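# Slide the pillow fully into its pillowcase

## Task

Get the pillow completely inside the pillowcase, with the case's open end extending well beyond the pillow, and leave both resting on the table (slight overhang past the table edge is acceptable); then release and move the grippers away.

## Robot and tools

Robot: two arms, left_arm and right_arm, each with a parallel gripper. Calibrated base positions in the scene frame: left_arm (-0.009, +0.338, +0.005) m, right_arm (+0.001, -0.298, +0.013) m. Scene frame: origin at table-top height, midway between the arms, roughly 5-10 cm in from the near table edge; +x points out over the table, +z up, left_arm sits on the +y side (arm names do not match image sides). The fingers point along the gripper's own +z and open and close along its y. end_effector_position is the point between the pads, about 1 cm short of the fingertips.

Frames: reported positions, quats (wxyz) and Hand targets are in the scene frame. Every offset you send is along the current Hand target's own axes (the tool frame), not the scene axes.

execute_actions(actions, cameras): actions is a list of actions; each action is a table of up to 15 rows, one row per 1/30 s step; a short table repeats its final row to step 15. Each row is one list of 14 numbers, all in [-1, 1], covering both arms: dx, dy, dz, rx, ry, rz, opening for left_arm, then the same seven for right_arm. The six pose numbers are an offset from the Hand target held when that action began; every row counts from that same start, but the next action or call starts from the new Hand target, so a repeated offset moves further. Scale: 1.0 = 0.6 m or 180 degrees; rx, ry, rz form a single rotation vector. opening is absolute: +1 fully open (0.093 m), -1 closed. Send six zeros to ask nothing new of an arm, but always resend the opening you want, since 0 means half open. cameras: list of names, ["all"], or []; an empty actions list returns all images by default.

move(target, speed, blend, opening_speed, grip_force, blocking, cameras): target is one 14-number row (same layout and scale as above) or a list of up to 15 such rows; every row is an offset from the Hand targets at the start of the move, not from the previous row. Paths are straight, ignore obstacles and the other arm, and end together; the whole move is capped at 10 s. speed: m/s per arm path, 0.002 to 2.9, default 0.25 (turn rate up to twice that in rad/s); one value or one per target. blend: corner rounding in m for lists, default 0 (stop at each target). opening_speed: rate of the opening command per second on the -1..+1 scale, at least 0.2. grip_force: newtons per pad, 10 to 50, persists until changed; lower forces close slowly. blocking=false returns after about 0.5 s while the move continues. Openings in the first target are sent at once; openings in later targets are applied on arrival, after everything is at rest. The result adds a move: line giving the ending (done, off_target, moving, held, fault) and limits (paced = pose clipped, held = steps withheld). Do not route a path close to an arm's own base; go around it.

wait(seconds): 0 to 3600, sends nothing new; a running move continues. stop(): brakes a running move. zoom_image(camera, region): region [x0, y0, x1, y1] in pixels of that camera's latest image, at most 504 by 504. finished_scene(scene): pass the current scene's number once the pillow is cased and both grippers are clear; this is final.

Cameras: cam_high and cam_low are fixed on a beam behind the arms; cam_left_wrist and cam_right_wrist ride on the hands. All are 896x504; calibration lines give intrinsics and T_world_to_cam.

Results: end_effector_position and quat per arm, Hand target (your last commanded pose after clipping; the next offsets count from it), Tool commands, grip_measured, Joint positions (gripper gap in m last), joint velocities (may read within noise or be omitted), torques, motor temperatures, and for execute_actions some per-step positions. Joint ranges (rad): waist -2.618 to 3.054, shoulder 0 to 3.142, elbow 0 to 3.142 (straight at 2.901), wrist pitch and yaw -1.571 to 1.571, wrist roll -2.094 to 2.094.

Controller behaviour: each step the commanded orientation is limited to 40 degrees from the measured one. Friction and gravity often leave the gripper short, low or tilted, especially far out; small moves may go sideways or not happen. Check the pose after each move, correct tilt, and send any leftover distance as an offset. A blocked arm keeps pushing until you command it back past its gripper.

Gripping: grip_measured is +1 open, -1 closed; pads meet near -0.94 and each mm of object width adds about 0.0208. Readings may sit up to 0.02 high. For a firm hold command at least 0.41 below the width reading; a soft object like a pillow needs a lower number and will compress. Keep sending the same number to hold; send a value well above the width reading to release.

Avoid: letting the pillow or case leave the table, dropping or releasing moving items, fast impacts, hitting the bar, spacers, plate or rail near the bases, any contact between the two arms (including gripping the other arm's fingers), and long straining at full reach. Motors warn at 75 °C (MOTOR HOT); at 90 °C the arm folds and stops working; at 100 °C it collapses.

Each tool is called after "Emit:" as name(argument=value, ...) on one line, values as JSON.

## Session

Emit:
execute_actions(actions=[])

Scene clock: 0.00 s.
left_arm: end_effector_position=(+0.2152, +0.2381, +0.3569) grip_measured=+1.000 end_effector_quat_wxyz=(+0.586, +0.082, +0.790, -0.164) | right_arm: end_effector_position=(+0.2853, -0.1750, +0.2685) grip_measured=+1.000 end_effector_quat_wxyz=(+0.510, -0.246, +0.824, +0.035)
Joint positions: left_arm=[-0.536 0.567 1.013 -0.665 -0.204 -0.207 0.093] | right_arm=[0.462 0.859 0.857 -0.486 0.032 -0.179 0.093]
Joint velocities: within noise
Joint torques (N m): no reading
Motor temperatures (°C): left_arm=[21 27 28 27 24 24 24] | right_arm=[25 27 26 25 25 25 25]
Heat: left arm: 28 °C; right arm: 27 °C.
Hand target: left_arm +0.2136, +0.2391, +0.3600; +0.588, +0.081, +0.788, -0.166 | right_arm +0.2866, -0.1747, +0.2773; +0.521, -0.243, +0.818, +0.036
Tool commands: left_gripper/opening=+1.0 right_gripper/opening=+1.0

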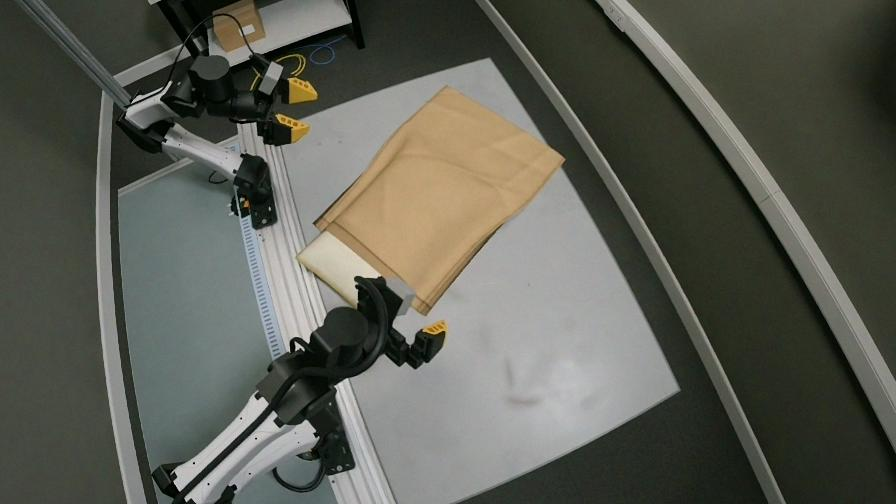

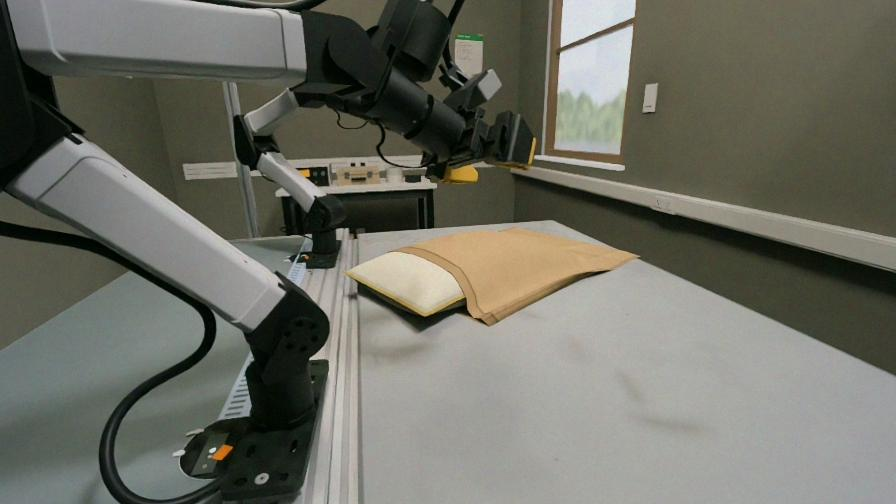

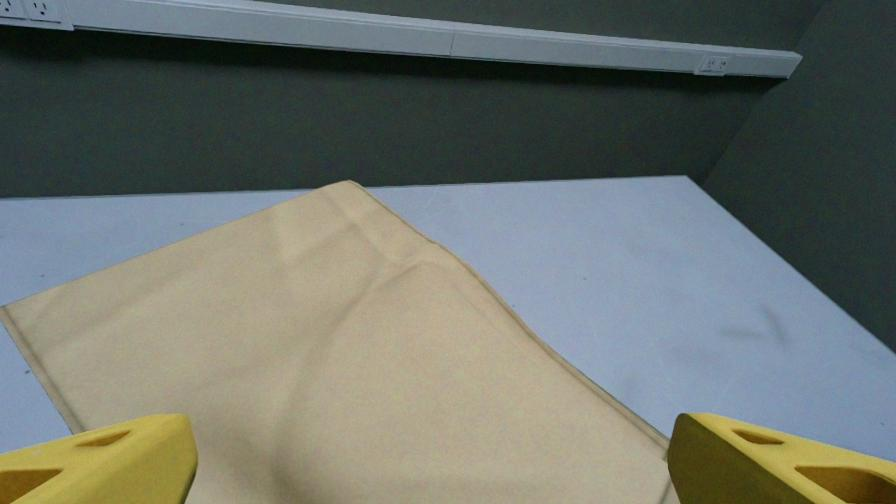

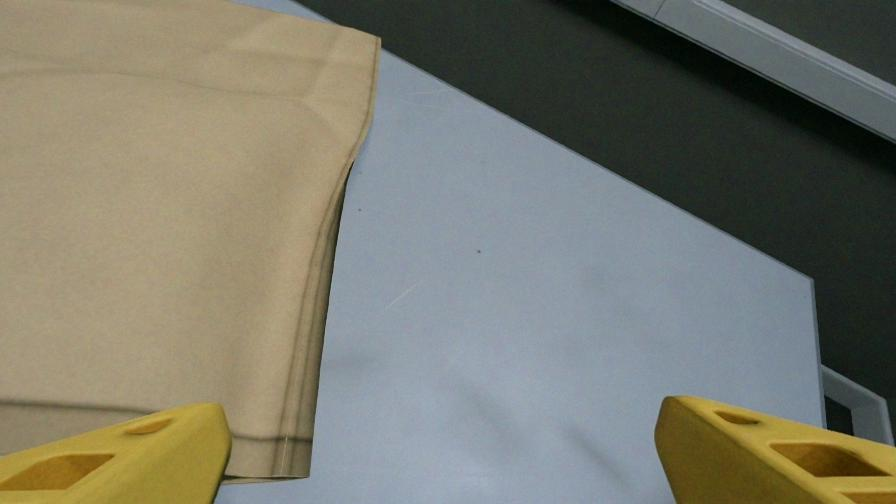

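Emit:
zoom_image(camera="cam_low", region=[330, 200, 660, 370])

Emit:
zoom_image(camera="cam_high", region=[270, 70, 590, 360])

Scaled by 1.527 from the camera's image (finer frame: 1280x720).

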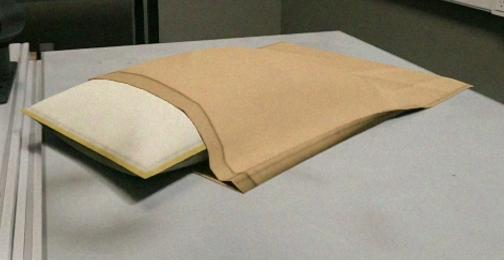

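Scaled by 1.575 from the camera's image (finer frame: 1280x720).

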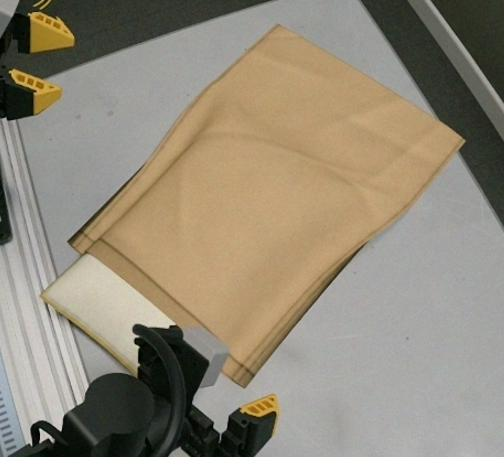

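Emit:
move(target=[0.2687, -0.0058, 0.0470, -0.2119, 0.3693, -0.1883, 1, 0.0778, 0.0588, 0.1093, -0.0505, 0.2062, 0.0388, 1], cameras=["all"])

Scene clock: 191.83 s.
left_arm: end_effector_position=(+0.1920, +0.2156, +0.1958) grip_measured=+1.000 end_effector_quat_wxyz=(+0.012, -0.236, +0.972, -0.001) | right_arm: end_effector_position=(+0.3078, -0.1450, +0.1956) grip_measured=+1.000 end_effector_quat_wxyz=(+0.210, -0.236, +0.948, +0.045)
Joint positions: left_arm=[-0.538 1.374 1.419 -1.551 -0.034 -1.062 0.093] | right_arm=[0.493 1.44 1.322 -1.007 -0.027 -0.04 0.093]
Joint torques (N m): left_arm=[0.69 -3.49 9.83 0.28 -0.05 0.09] | right_arm=[0.47 -4.86 9.61 0.95 -0.01 0.14]
Motor temperatures (°C): left_arm=[21 26 39 45 24 24 24] | right_arm=[25 27 37 38 25 25 25]
Heat: left arm: 45 °C; right arm: 38 °C.
Hand target: left_arm +0.1902, +0.2150, +0.1999; +0.000, -0.243, +0.970, +0.000 | right_arm +0.3102, -0.1401, +0.1999; +0.210, -0.232, +0.948, +0.051
Off the commanded pose: left_arm 0.004 m, 2 deg | right_arm 0.007 m, 1 deg.
joint sent to its limit (left arm) — joint 4 (wrist pitch), lower limit. The joint targets still meet the commanded pose.
move: done
cam_left_wrist: T_world_to_cam=[[0.4315, -0.90177, 0.025, 0.10532], [-0.82519, -0.38336, 0.41484, 0.19723], [-0.36451, -0.19964, -0.90955, 0.37817]] pos_world=[0.25516, 0.24608, 0.25951]
cam_right_wrist: T_world_to_cam=[[0.44977, -0.89306, 0.01248, -0.26924], [-0.8931, -0.44984, -0.00379, 0.25199], [0.009, -0.00944, -0.99991, 0.27473]] pos_world=[0.34367, -0.1245, 0.27902]

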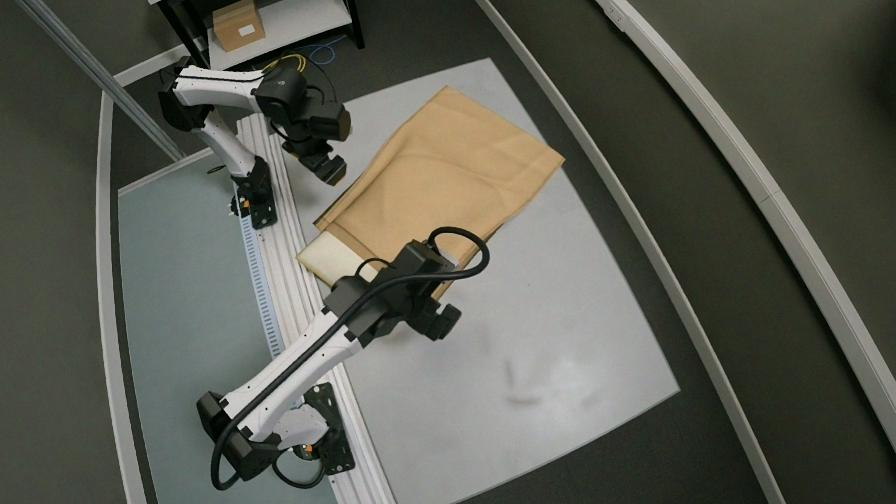

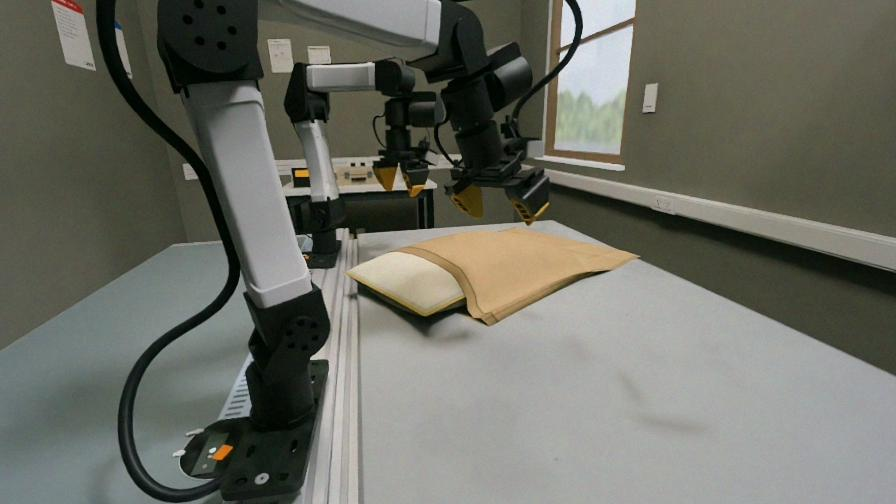

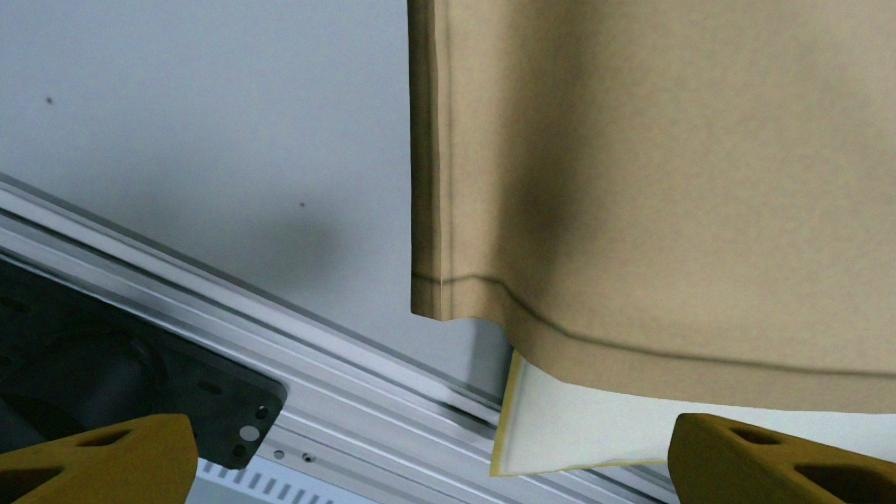

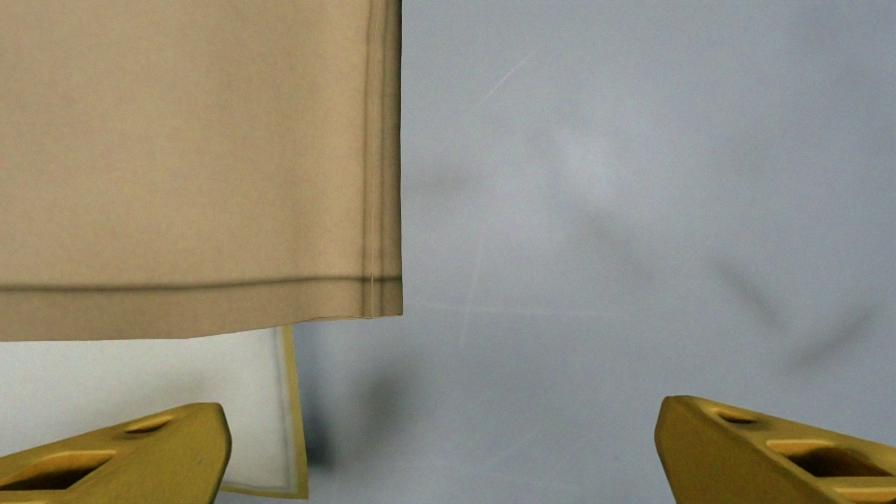

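Emit:
move(target=[0.0759, 0.0065, 0.2333, 0, 0, 0, 0.1, 0.0293, 0.0647, 0.2438, 0, 0, 0, 0.1], speed=0.12, cameras=["all"])

Scene clock: 268.93 s.
left_arm: end_effector_position=(+0.1519, +0.1976, +0.0622) grip_measured=+0.102 end_effector_quat_wxyz=(+0.003, -0.242, +0.970, +0.003) | right_arm: end_effector_position=(+0.3311, -0.0860, +0.0658) grip_measured=+0.102 end_effector_quat_wxyz=(+0.209, -0.238, +0.947, +0.054)
Joint positions: left_arm=[-0.702 1.327 0.842 -1.045 -0.033 -1.238 0.05] | right_arm=[0.629 1.698 1.059 -0.481 0.013 0.083 0.05]
Joint torques (N m): left_arm=[-0.47 -4.56 5.65 0.66 -0.12 0.09] | right_arm=[0.5 -6.67 6.32 1.2 0.13 0.12]
Motor temperatures (°C): left_arm=[21 28 44 35 24 24 23] | right_arm=[25 29 40 32 25 25 25]
Heat: left arm: 44 °C; right arm: 40 °C.
Hand target: left_arm +0.1482, +0.1971, +0.0598; +0.000, -0.243, +0.970, +0.000 | right_arm +0.3330, -0.0846, +0.0599; +0.210, -0.232, +0.948, +0.051
Off the commanded pose: left_arm 0.004 m, 0 deg | right_arm 0.006 m, 1 deg.
move: done
cam_left_wrist: T_world_to_cam=[[0.44254, -0.89667, 0.01224, 0.10788], [-0.81172, -0.39474, 0.43046, 0.21186], [-0.38115, -0.20043, -0.90253, 0.24065]] pos_world=[0.21595, 0.22859, 0.12468]
cam_right_wrist: T_world_to_cam=[[0.45693, -0.88949, -0.00485, -0.22637], [-0.8895, -0.45689, -0.00674, 0.29722], [0.00378, 0.00739, -0.99997, 0.14833]] pos_world=[0.36725, -0.06665, 0.14924]

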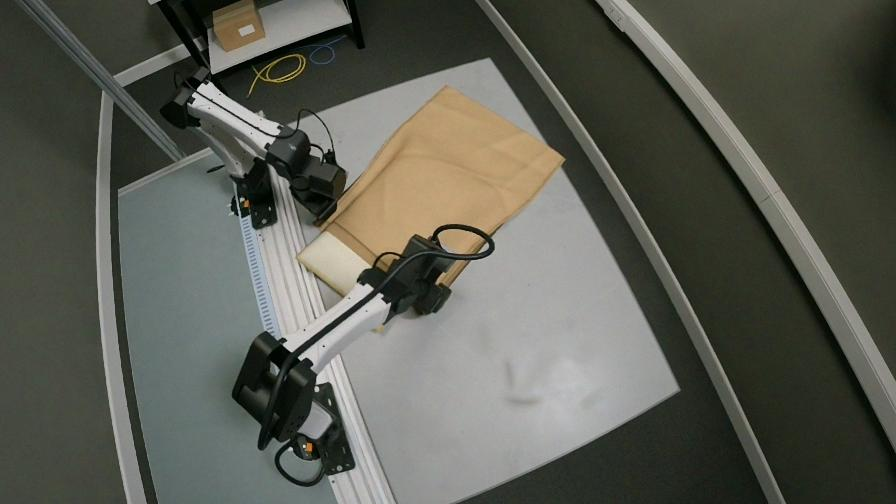

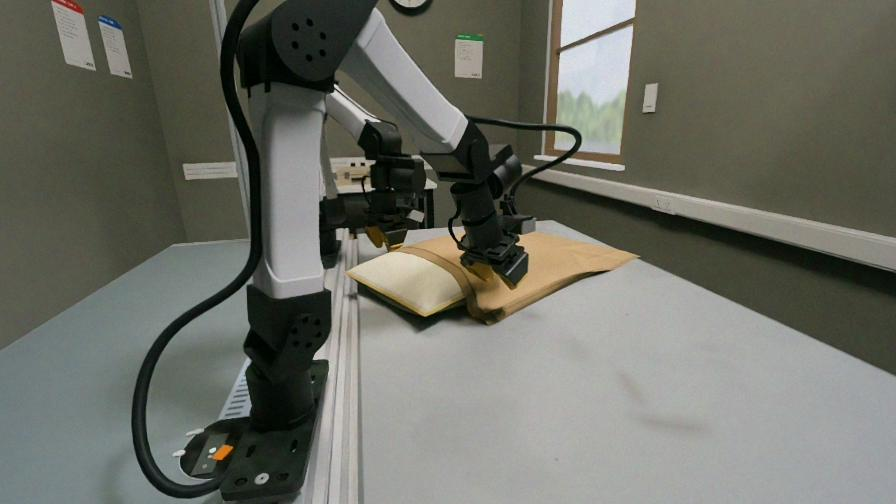

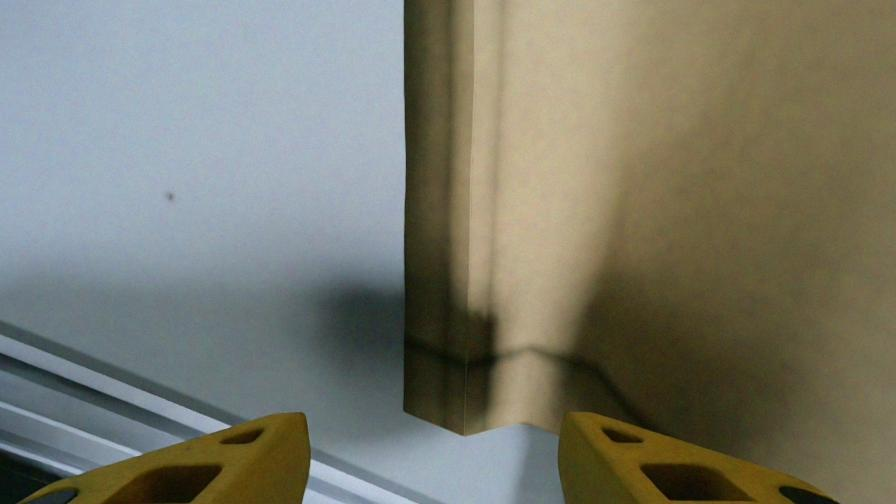

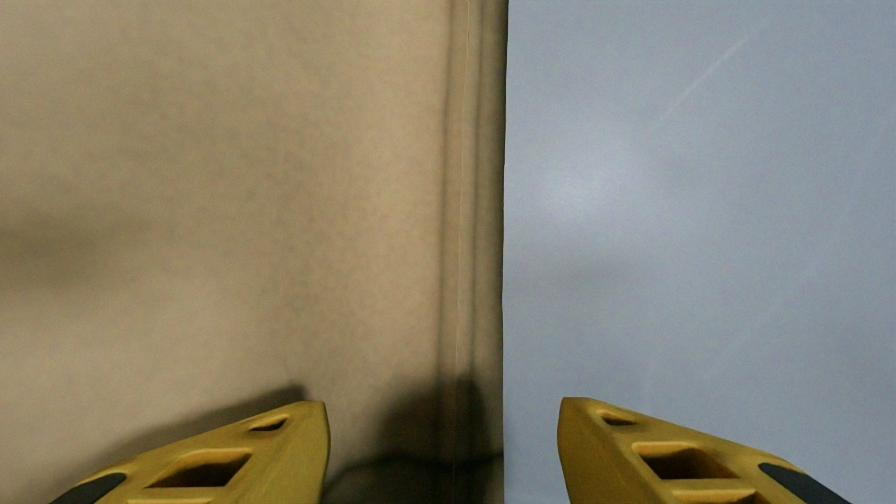

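Emit:
move(target=[0, 0, 0.075, 0, 0, 0, 0.1, 0.0317, 0, 0.068, 0, 0, 0, 0.1], speed=0.06, cameras=["all"])

Scene clock: 291.43 s.
left_arm: end_effector_position=(+0.1509, +0.1971, +0.0222) grip_measured=+0.102 end_effector_quat_wxyz=(+0.006, -0.242, +0.970, -0.002) | right_arm: end_effector_position=(+0.3329, -0.0850, +0.0221) grip_measured=+0.102 end_effector_quat_wxyz=(+0.211, -0.237, +0.947, +0.055)
Joint positions: left_arm=[-0.702 1.38 0.713 -0.852 -0.033 -1.238 0.05] | right_arm=[0.631 1.788 0.968 -0.297 0.014 0.087 0.05]
Joint torques (N m): left_arm=[0.05 -2.76 5.11 0.82 -0.12 0.14] | right_arm=[0.54 -7.04 5.61 1.22 0.17 0.11]
Heat: left arm: 41 °C; right arm: 38 °C.
Hand target: left_arm +0.1483, +0.1971, +0.0149; +0.000, -0.243, +0.970, +0.000 | right_arm +0.3330, -0.0846, +0.0149; +0.210, -0.232, +0.948, +0.051
Off the commanded pose: left_arm 0.008 m, 1 deg | right_arm 0.007 m, 1 deg.
move: done
cam_left_wrist: T_world_to_cam=[[0.44267, -0.89638, 0.0236, 0.10796], [-0.8154, -0.39145, 0.42649, 0.2281], [-0.37306, -0.20804, -0.90418, 0.20442]] pos_world=[0.21446, 0.22859, 0.085]
cam_right_wrist: T_world_to_cam=[[0.45603, -0.88995, -0.00534, -0.2262], [-0.88994, -0.45596, -0.0106, 0.29927], [0.007, 0.00959, -0.99993, 0.10379]] pos_world=[0.36876, -0.06585, 0.10574]

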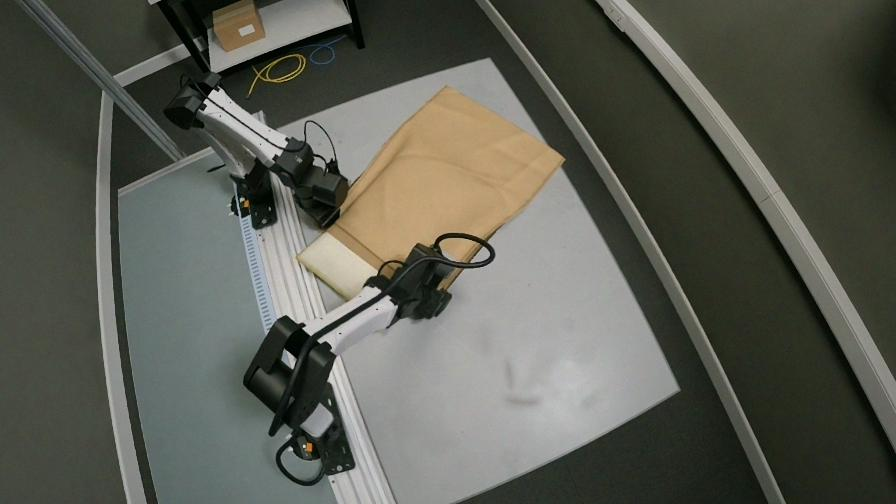

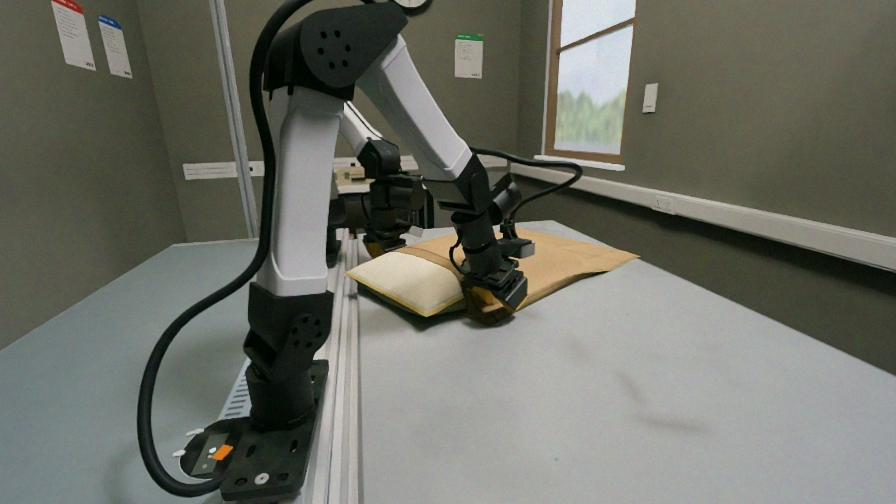

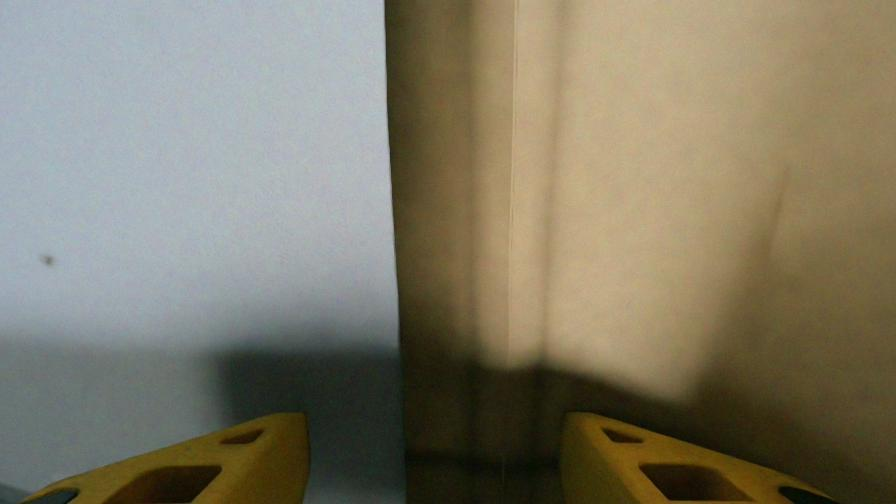

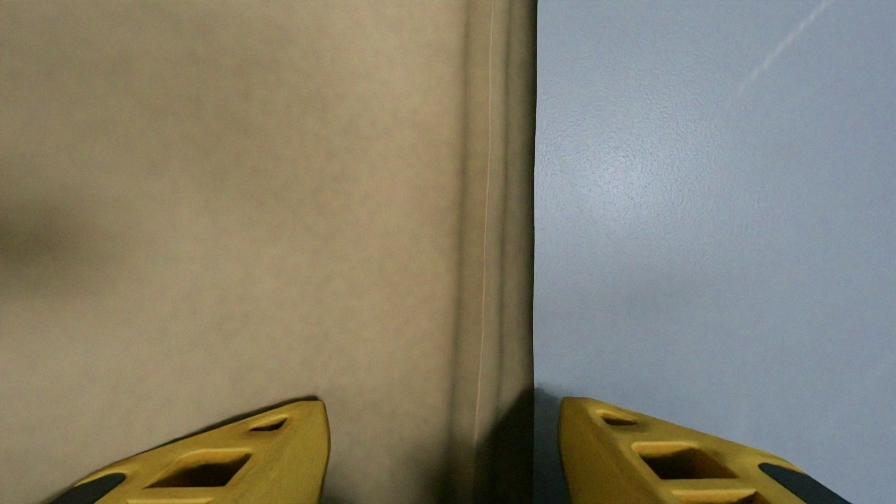

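Emit:
move(target=[0, 0, 0.0133, 0, 0, 0, 0.1, 0.0056, 0, 0.0121, 0, 0, 0, 0.1], speed=0.04, cameras=["cam_left_wrist", "cam_right_wrist"])

Scene clock: 302.60 s.
left_arm: end_effector_position=(+0.1513, +0.1967, +0.0207) grip_measured=+0.102 end_effector_quat_wxyz=(+0.007, -0.242, +0.970, -0.004) | right_arm: end_effector_position=(+0.3345, -0.0840, +0.0172) grip_measured=+0.102 end_effector_quat_wxyz=(+0.215, -0.236, +0.946, +0.056)
Joint positions: left_arm=[-0.702 1.381 0.707 -0.841 -0.033 -1.238 0.05] | right_arm=[0.631 1.801 0.958 -0.265 0.014 0.087 0.05]
Joint torques (N m): left_arm=[0.16 -1.58 3.64 1.08 -0.12 0.15] | right_arm=[0.49 -6.53 5.26 1.22 0.19 0.14]
Motor temperatures (°C): left_arm=[21 29 39 34 24 24 23] | right_arm=[25 31 38 32 25 25 25]
Heat: left arm: 39 °C; right arm: 38 °C.
Hand target: left_arm +0.1483, +0.1971, +0.0069; +0.000, -0.243, +0.970, +0.000 | right_arm +0.3330, -0.0846, +0.0069; +0.210, -0.232, +0.948, +0.051
Off the commanded pose: left_arm 0.014 m, 1 deg | right_arm 0.010 m, 1 deg.
move: off_target (left_arm)
cam_left_wrist: T_world_to_cam=[[0.44271, -0.89624, 0.02749, 0.10735], [-0.81668, -0.39038, 0.42502, 0.22893], [-0.37019, -0.21061, -0.90477, 0.20321]] pos_world=[0.21466, 0.22838, 0.08361]
cam_right_wrist: T_world_to_cam=[[0.4556, -0.89016, -0.00656, -0.22601], [-0.89008, -0.45541, -0.01898, 0.30139], [0.01391, 0.01449, -0.9998, 0.09694]] pos_world=[0.36988, -0.06534, 0.10115]

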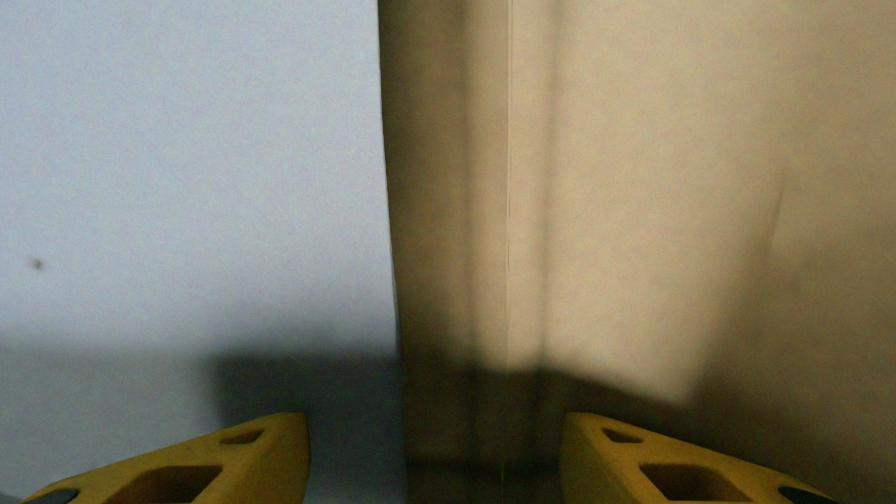

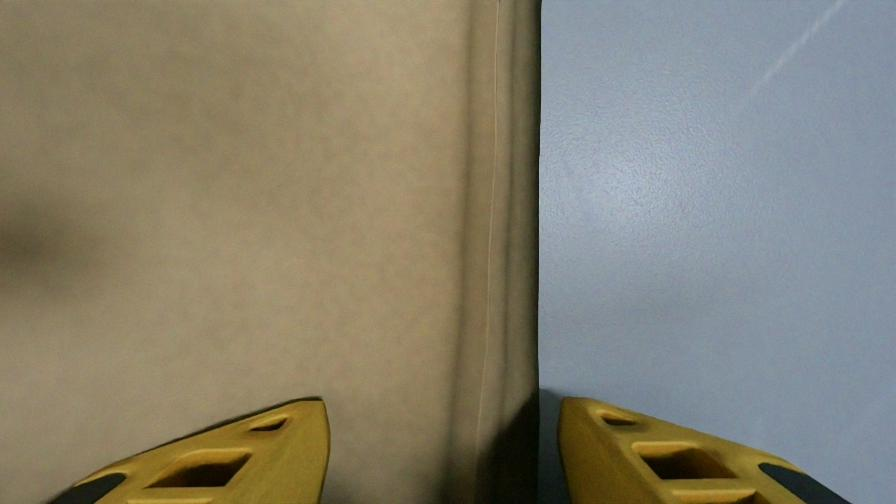

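Emit:
move(target=[0, 0, 0, 0, 0, 0, -1, 0.002, 0, 0.0045, 0, 0, 0, -1], speed=0.04, opening_speed=0.7, cameras=["cam_left_wrist", "cam_right_wrist"])

Scene clock: 310.77 s.
left_arm: end_effector_position=(+0.1601, +0.1842, +0.0207) grip_measured=-0.970 end_effector_quat_wxyz=(+0.015, -0.243, +0.969, -0.034) | right_arm: end_effector_position=(+0.3399, -0.0832, +0.0173) grip_measured=-0.983 end_effector_quat_wxyz=(+0.229, -0.235, +0.943, +0.050)
Joint positions: left_arm=[-0.702 1.385 0.707 -0.778 -0.014 -1.238 0] | right_arm=[0.635 1.807 0.953 -0.232 0.037 0.088 0]
Joint torques (N m): left_arm=[0.12 -1.85 3.99 0.56 -0.28 0.15] | right_arm=[0.23 -6.6 5.29 1.08 -0.03 0.11]
Heat: left arm: 38 °C; right arm: 37 °C.
Hand target: left_arm +0.1483, +0.1972, +0.0068; +0.000, -0.243, +0.970, +0.000 | right_arm +0.3331, -0.0846, +0.0040; +0.210, -0.232, +0.948, +0.051
Off the commanded pose: left_arm 0.022 m, 4 deg | right_arm 0.015 m, 2 deg.
move: off_target (right_arm)
cam_left_wrist: T_world_to_cam=[[0.4415, -0.89277, 0.0897, 0.09052], [-0.82947, -0.36798, 0.42021, 0.22926], [-0.34214, -0.25993, -0.90298, 0.20837]] pos_world=[0.22149, 0.21934, 0.0837]
cam_right_wrist: T_world_to_cam=[[0.45014, -0.89289, 0.01078, -0.2264], [-0.89187, -0.45016, -0.04394, 0.30807], [0.04409, 0.01016, -0.99898, 0.08639]] pos_world=[0.37286, -0.06435, 0.10228]

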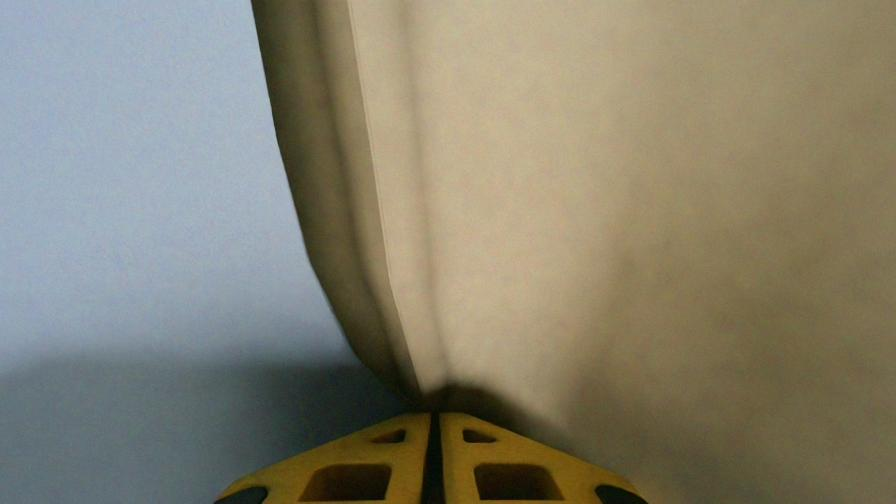

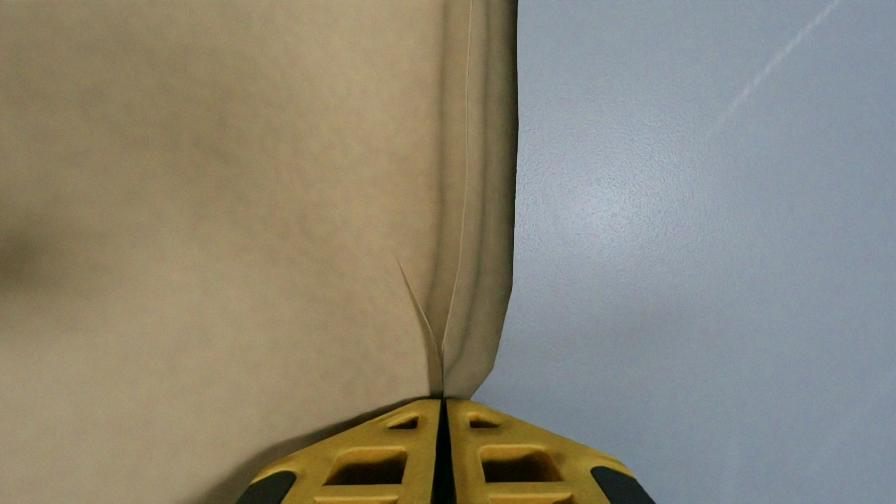

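Emit:
move(target=[0, 0, -0.1, 0, 0, 0, -1, -0.043, 0, -0.0921, 0, 0, 0, -1], speed=0.08, cameras=["all"])

Scene clock: 320.63 s.
left_arm: end_effector_position=(+0.1499, +0.1958, +0.0574) grip_measured=-0.972 end_effector_quat_wxyz=(-0.003, -0.243, +0.970, -0.002) | right_arm: end_effector_position=(+0.3267, -0.0895, +0.0444) grip_measured=-0.983 end_effector_quat_wxyz=(+0.190, -0.238, +0.952, +0.040)
Joint positions: left_arm=[-0.702 1.33 0.823 -1.022 -0.018 -1.241 0] | right_arm=[0.636 1.744 1.04 -0.463 0.03 0.088 0]
Joint torques (N m): left_arm=[-0.55 -5.46 9.44 0.11 -0.25 0.1] | right_arm=[-0.17 -11.32 8.83 0.81 0 0.09]
Heat: left arm: 38 °C; right arm: 37 °C.
Hand target: left_arm +0.1482, +0.1971, +0.0669; +0.000, -0.243, +0.970, +0.000 | right_arm +0.3331, -0.0846, +0.0649; +0.210, -0.232, +0.948, +0.051
Off the commanded pose: left_arm 0.010 m, 0 deg | right_arm 0.022 m, 3 deg.
move: off_target (right_arm)
cam_left_wrist: T_world_to_cam=[[0.44482, -0.89539, 0.02043, 0.10605], [-0.8072, -0.39091, 0.44229, 0.20952], [-0.38804, -0.21323, -0.89664, 0.23836]] pos_world=[0.21445, 0.22768, 0.11889]
cam_right_wrist: T_world_to_cam=[[0.45267, -0.89157, 0.01409, -0.22722], [-0.89124, -0.45189, 0.03861, 0.29056], [-0.02806, -0.03004, -0.99916, 0.1341]] pos_world=[0.36558, -0.06725, 0.12597]

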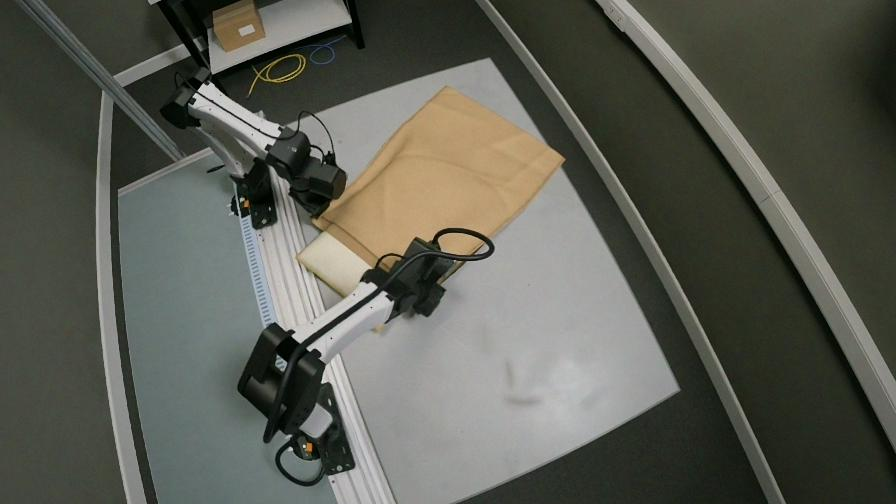

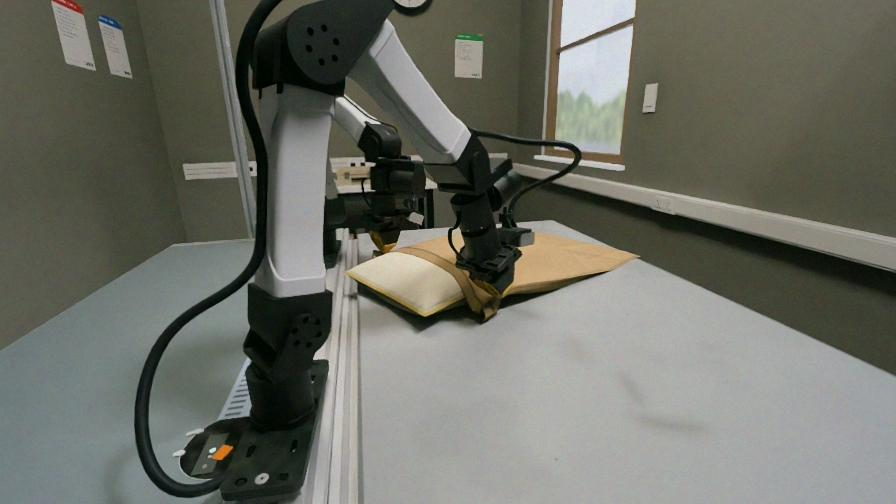

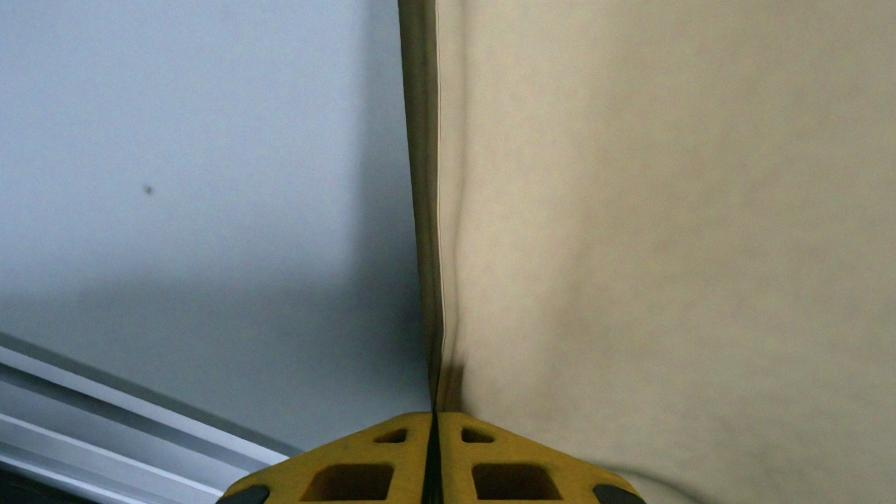

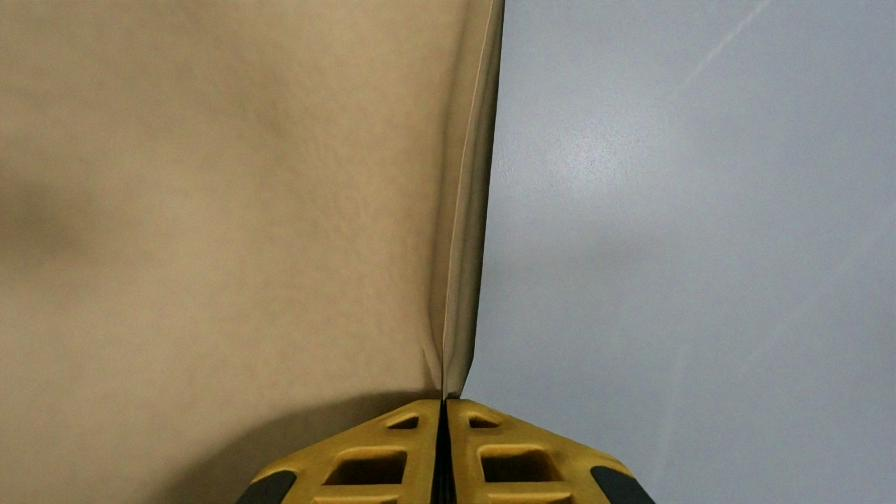

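Emit:
move(target=[-0.0705, -0.0512, -0.1717, 0.080, -0.138, 0.1536, -1, -0.0557, -0.0458, -0.1673, 0.002, -0.07, 0.005, -1], speed=0.1, cameras=["all"])

Scene clock: 382.40 s.
left_arm: end_effector_position=(+0.1926, +0.1889, +0.1529) grip_measured=-0.972 end_effector_quat_wxyz=(+0.209, +0.003, +0.976, -0.061) | right_arm: end_effector_position=(+0.3217, -0.1096, +0.1385) grip_measured=-0.983 end_effector_quat_wxyz=(+0.270, -0.224, +0.933, +0.079)
Joint positions: left_arm=[-0.767 1.061 0.944 -1.024 -0.242 -0.754 0] | right_arm=[0.57 1.448 1.04 -0.578 -0.021 0.056 0]
Joint torques (N m): left_arm=[0.61 -4.1 11.55 1.36 -0.53 0.28] | right_arm=[-1.4 -9.98 10.66 1.23 0.27 -0.14]
Motor temperatures (°C): left_arm=[21 30 44 31 24 24 24] | right_arm=[25 43 43 30 25 24 26]
Heat: left arm: 44 °C; right arm: 43 °C.
Hand target: left_arm +0.2000, +0.1899, +0.1699; +0.236, +0.001, +0.969, -0.068 | right_arm +0.3350, -0.1145, +0.1700; +0.313, -0.217, +0.922, +0.075
Off the commanded pose: left_arm 0.019 m, 3 deg | right_arm 0.035 m, 5 deg.
move: off_target (left_arm, right_arm)
cam_left_wrist: T_world_to_cam=[[-0.06684, -0.99041, 0.12092, 0.18003], [-0.99728, 0.07009, 0.0228, 0.21274], [-0.03105, -0.11907, -0.9924, 0.26736]] pos_world=[0.23249, 0.19523, 0.23871]
cam_right_wrist: T_world_to_cam=[[0.44453, -0.89525, -0.03033, -0.23585], [-0.88883, -0.43663, -0.13903, 0.29891], [0.11122, 0.08876, -0.98982, 0.19423]] pos_world=[0.34893, -0.09787, 0.22665]

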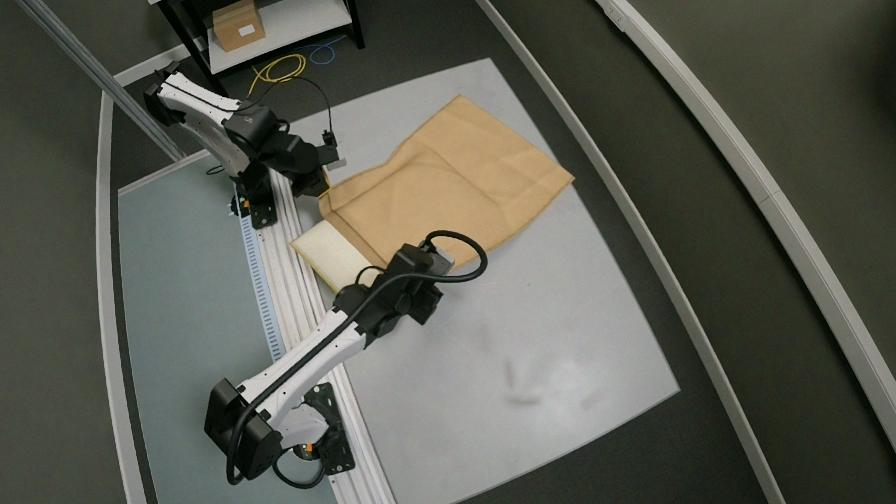

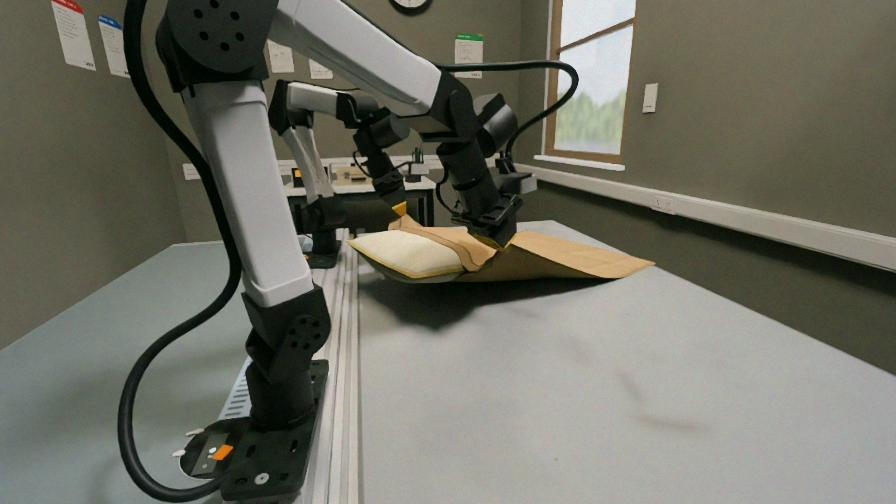

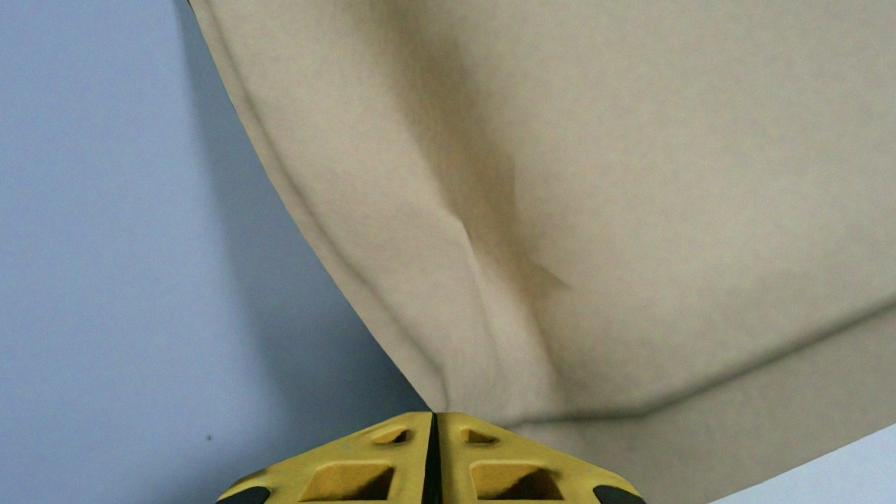

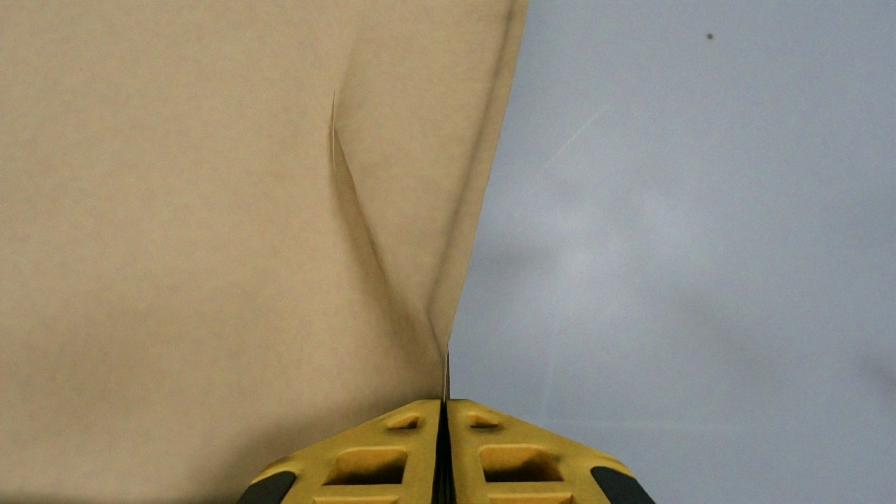

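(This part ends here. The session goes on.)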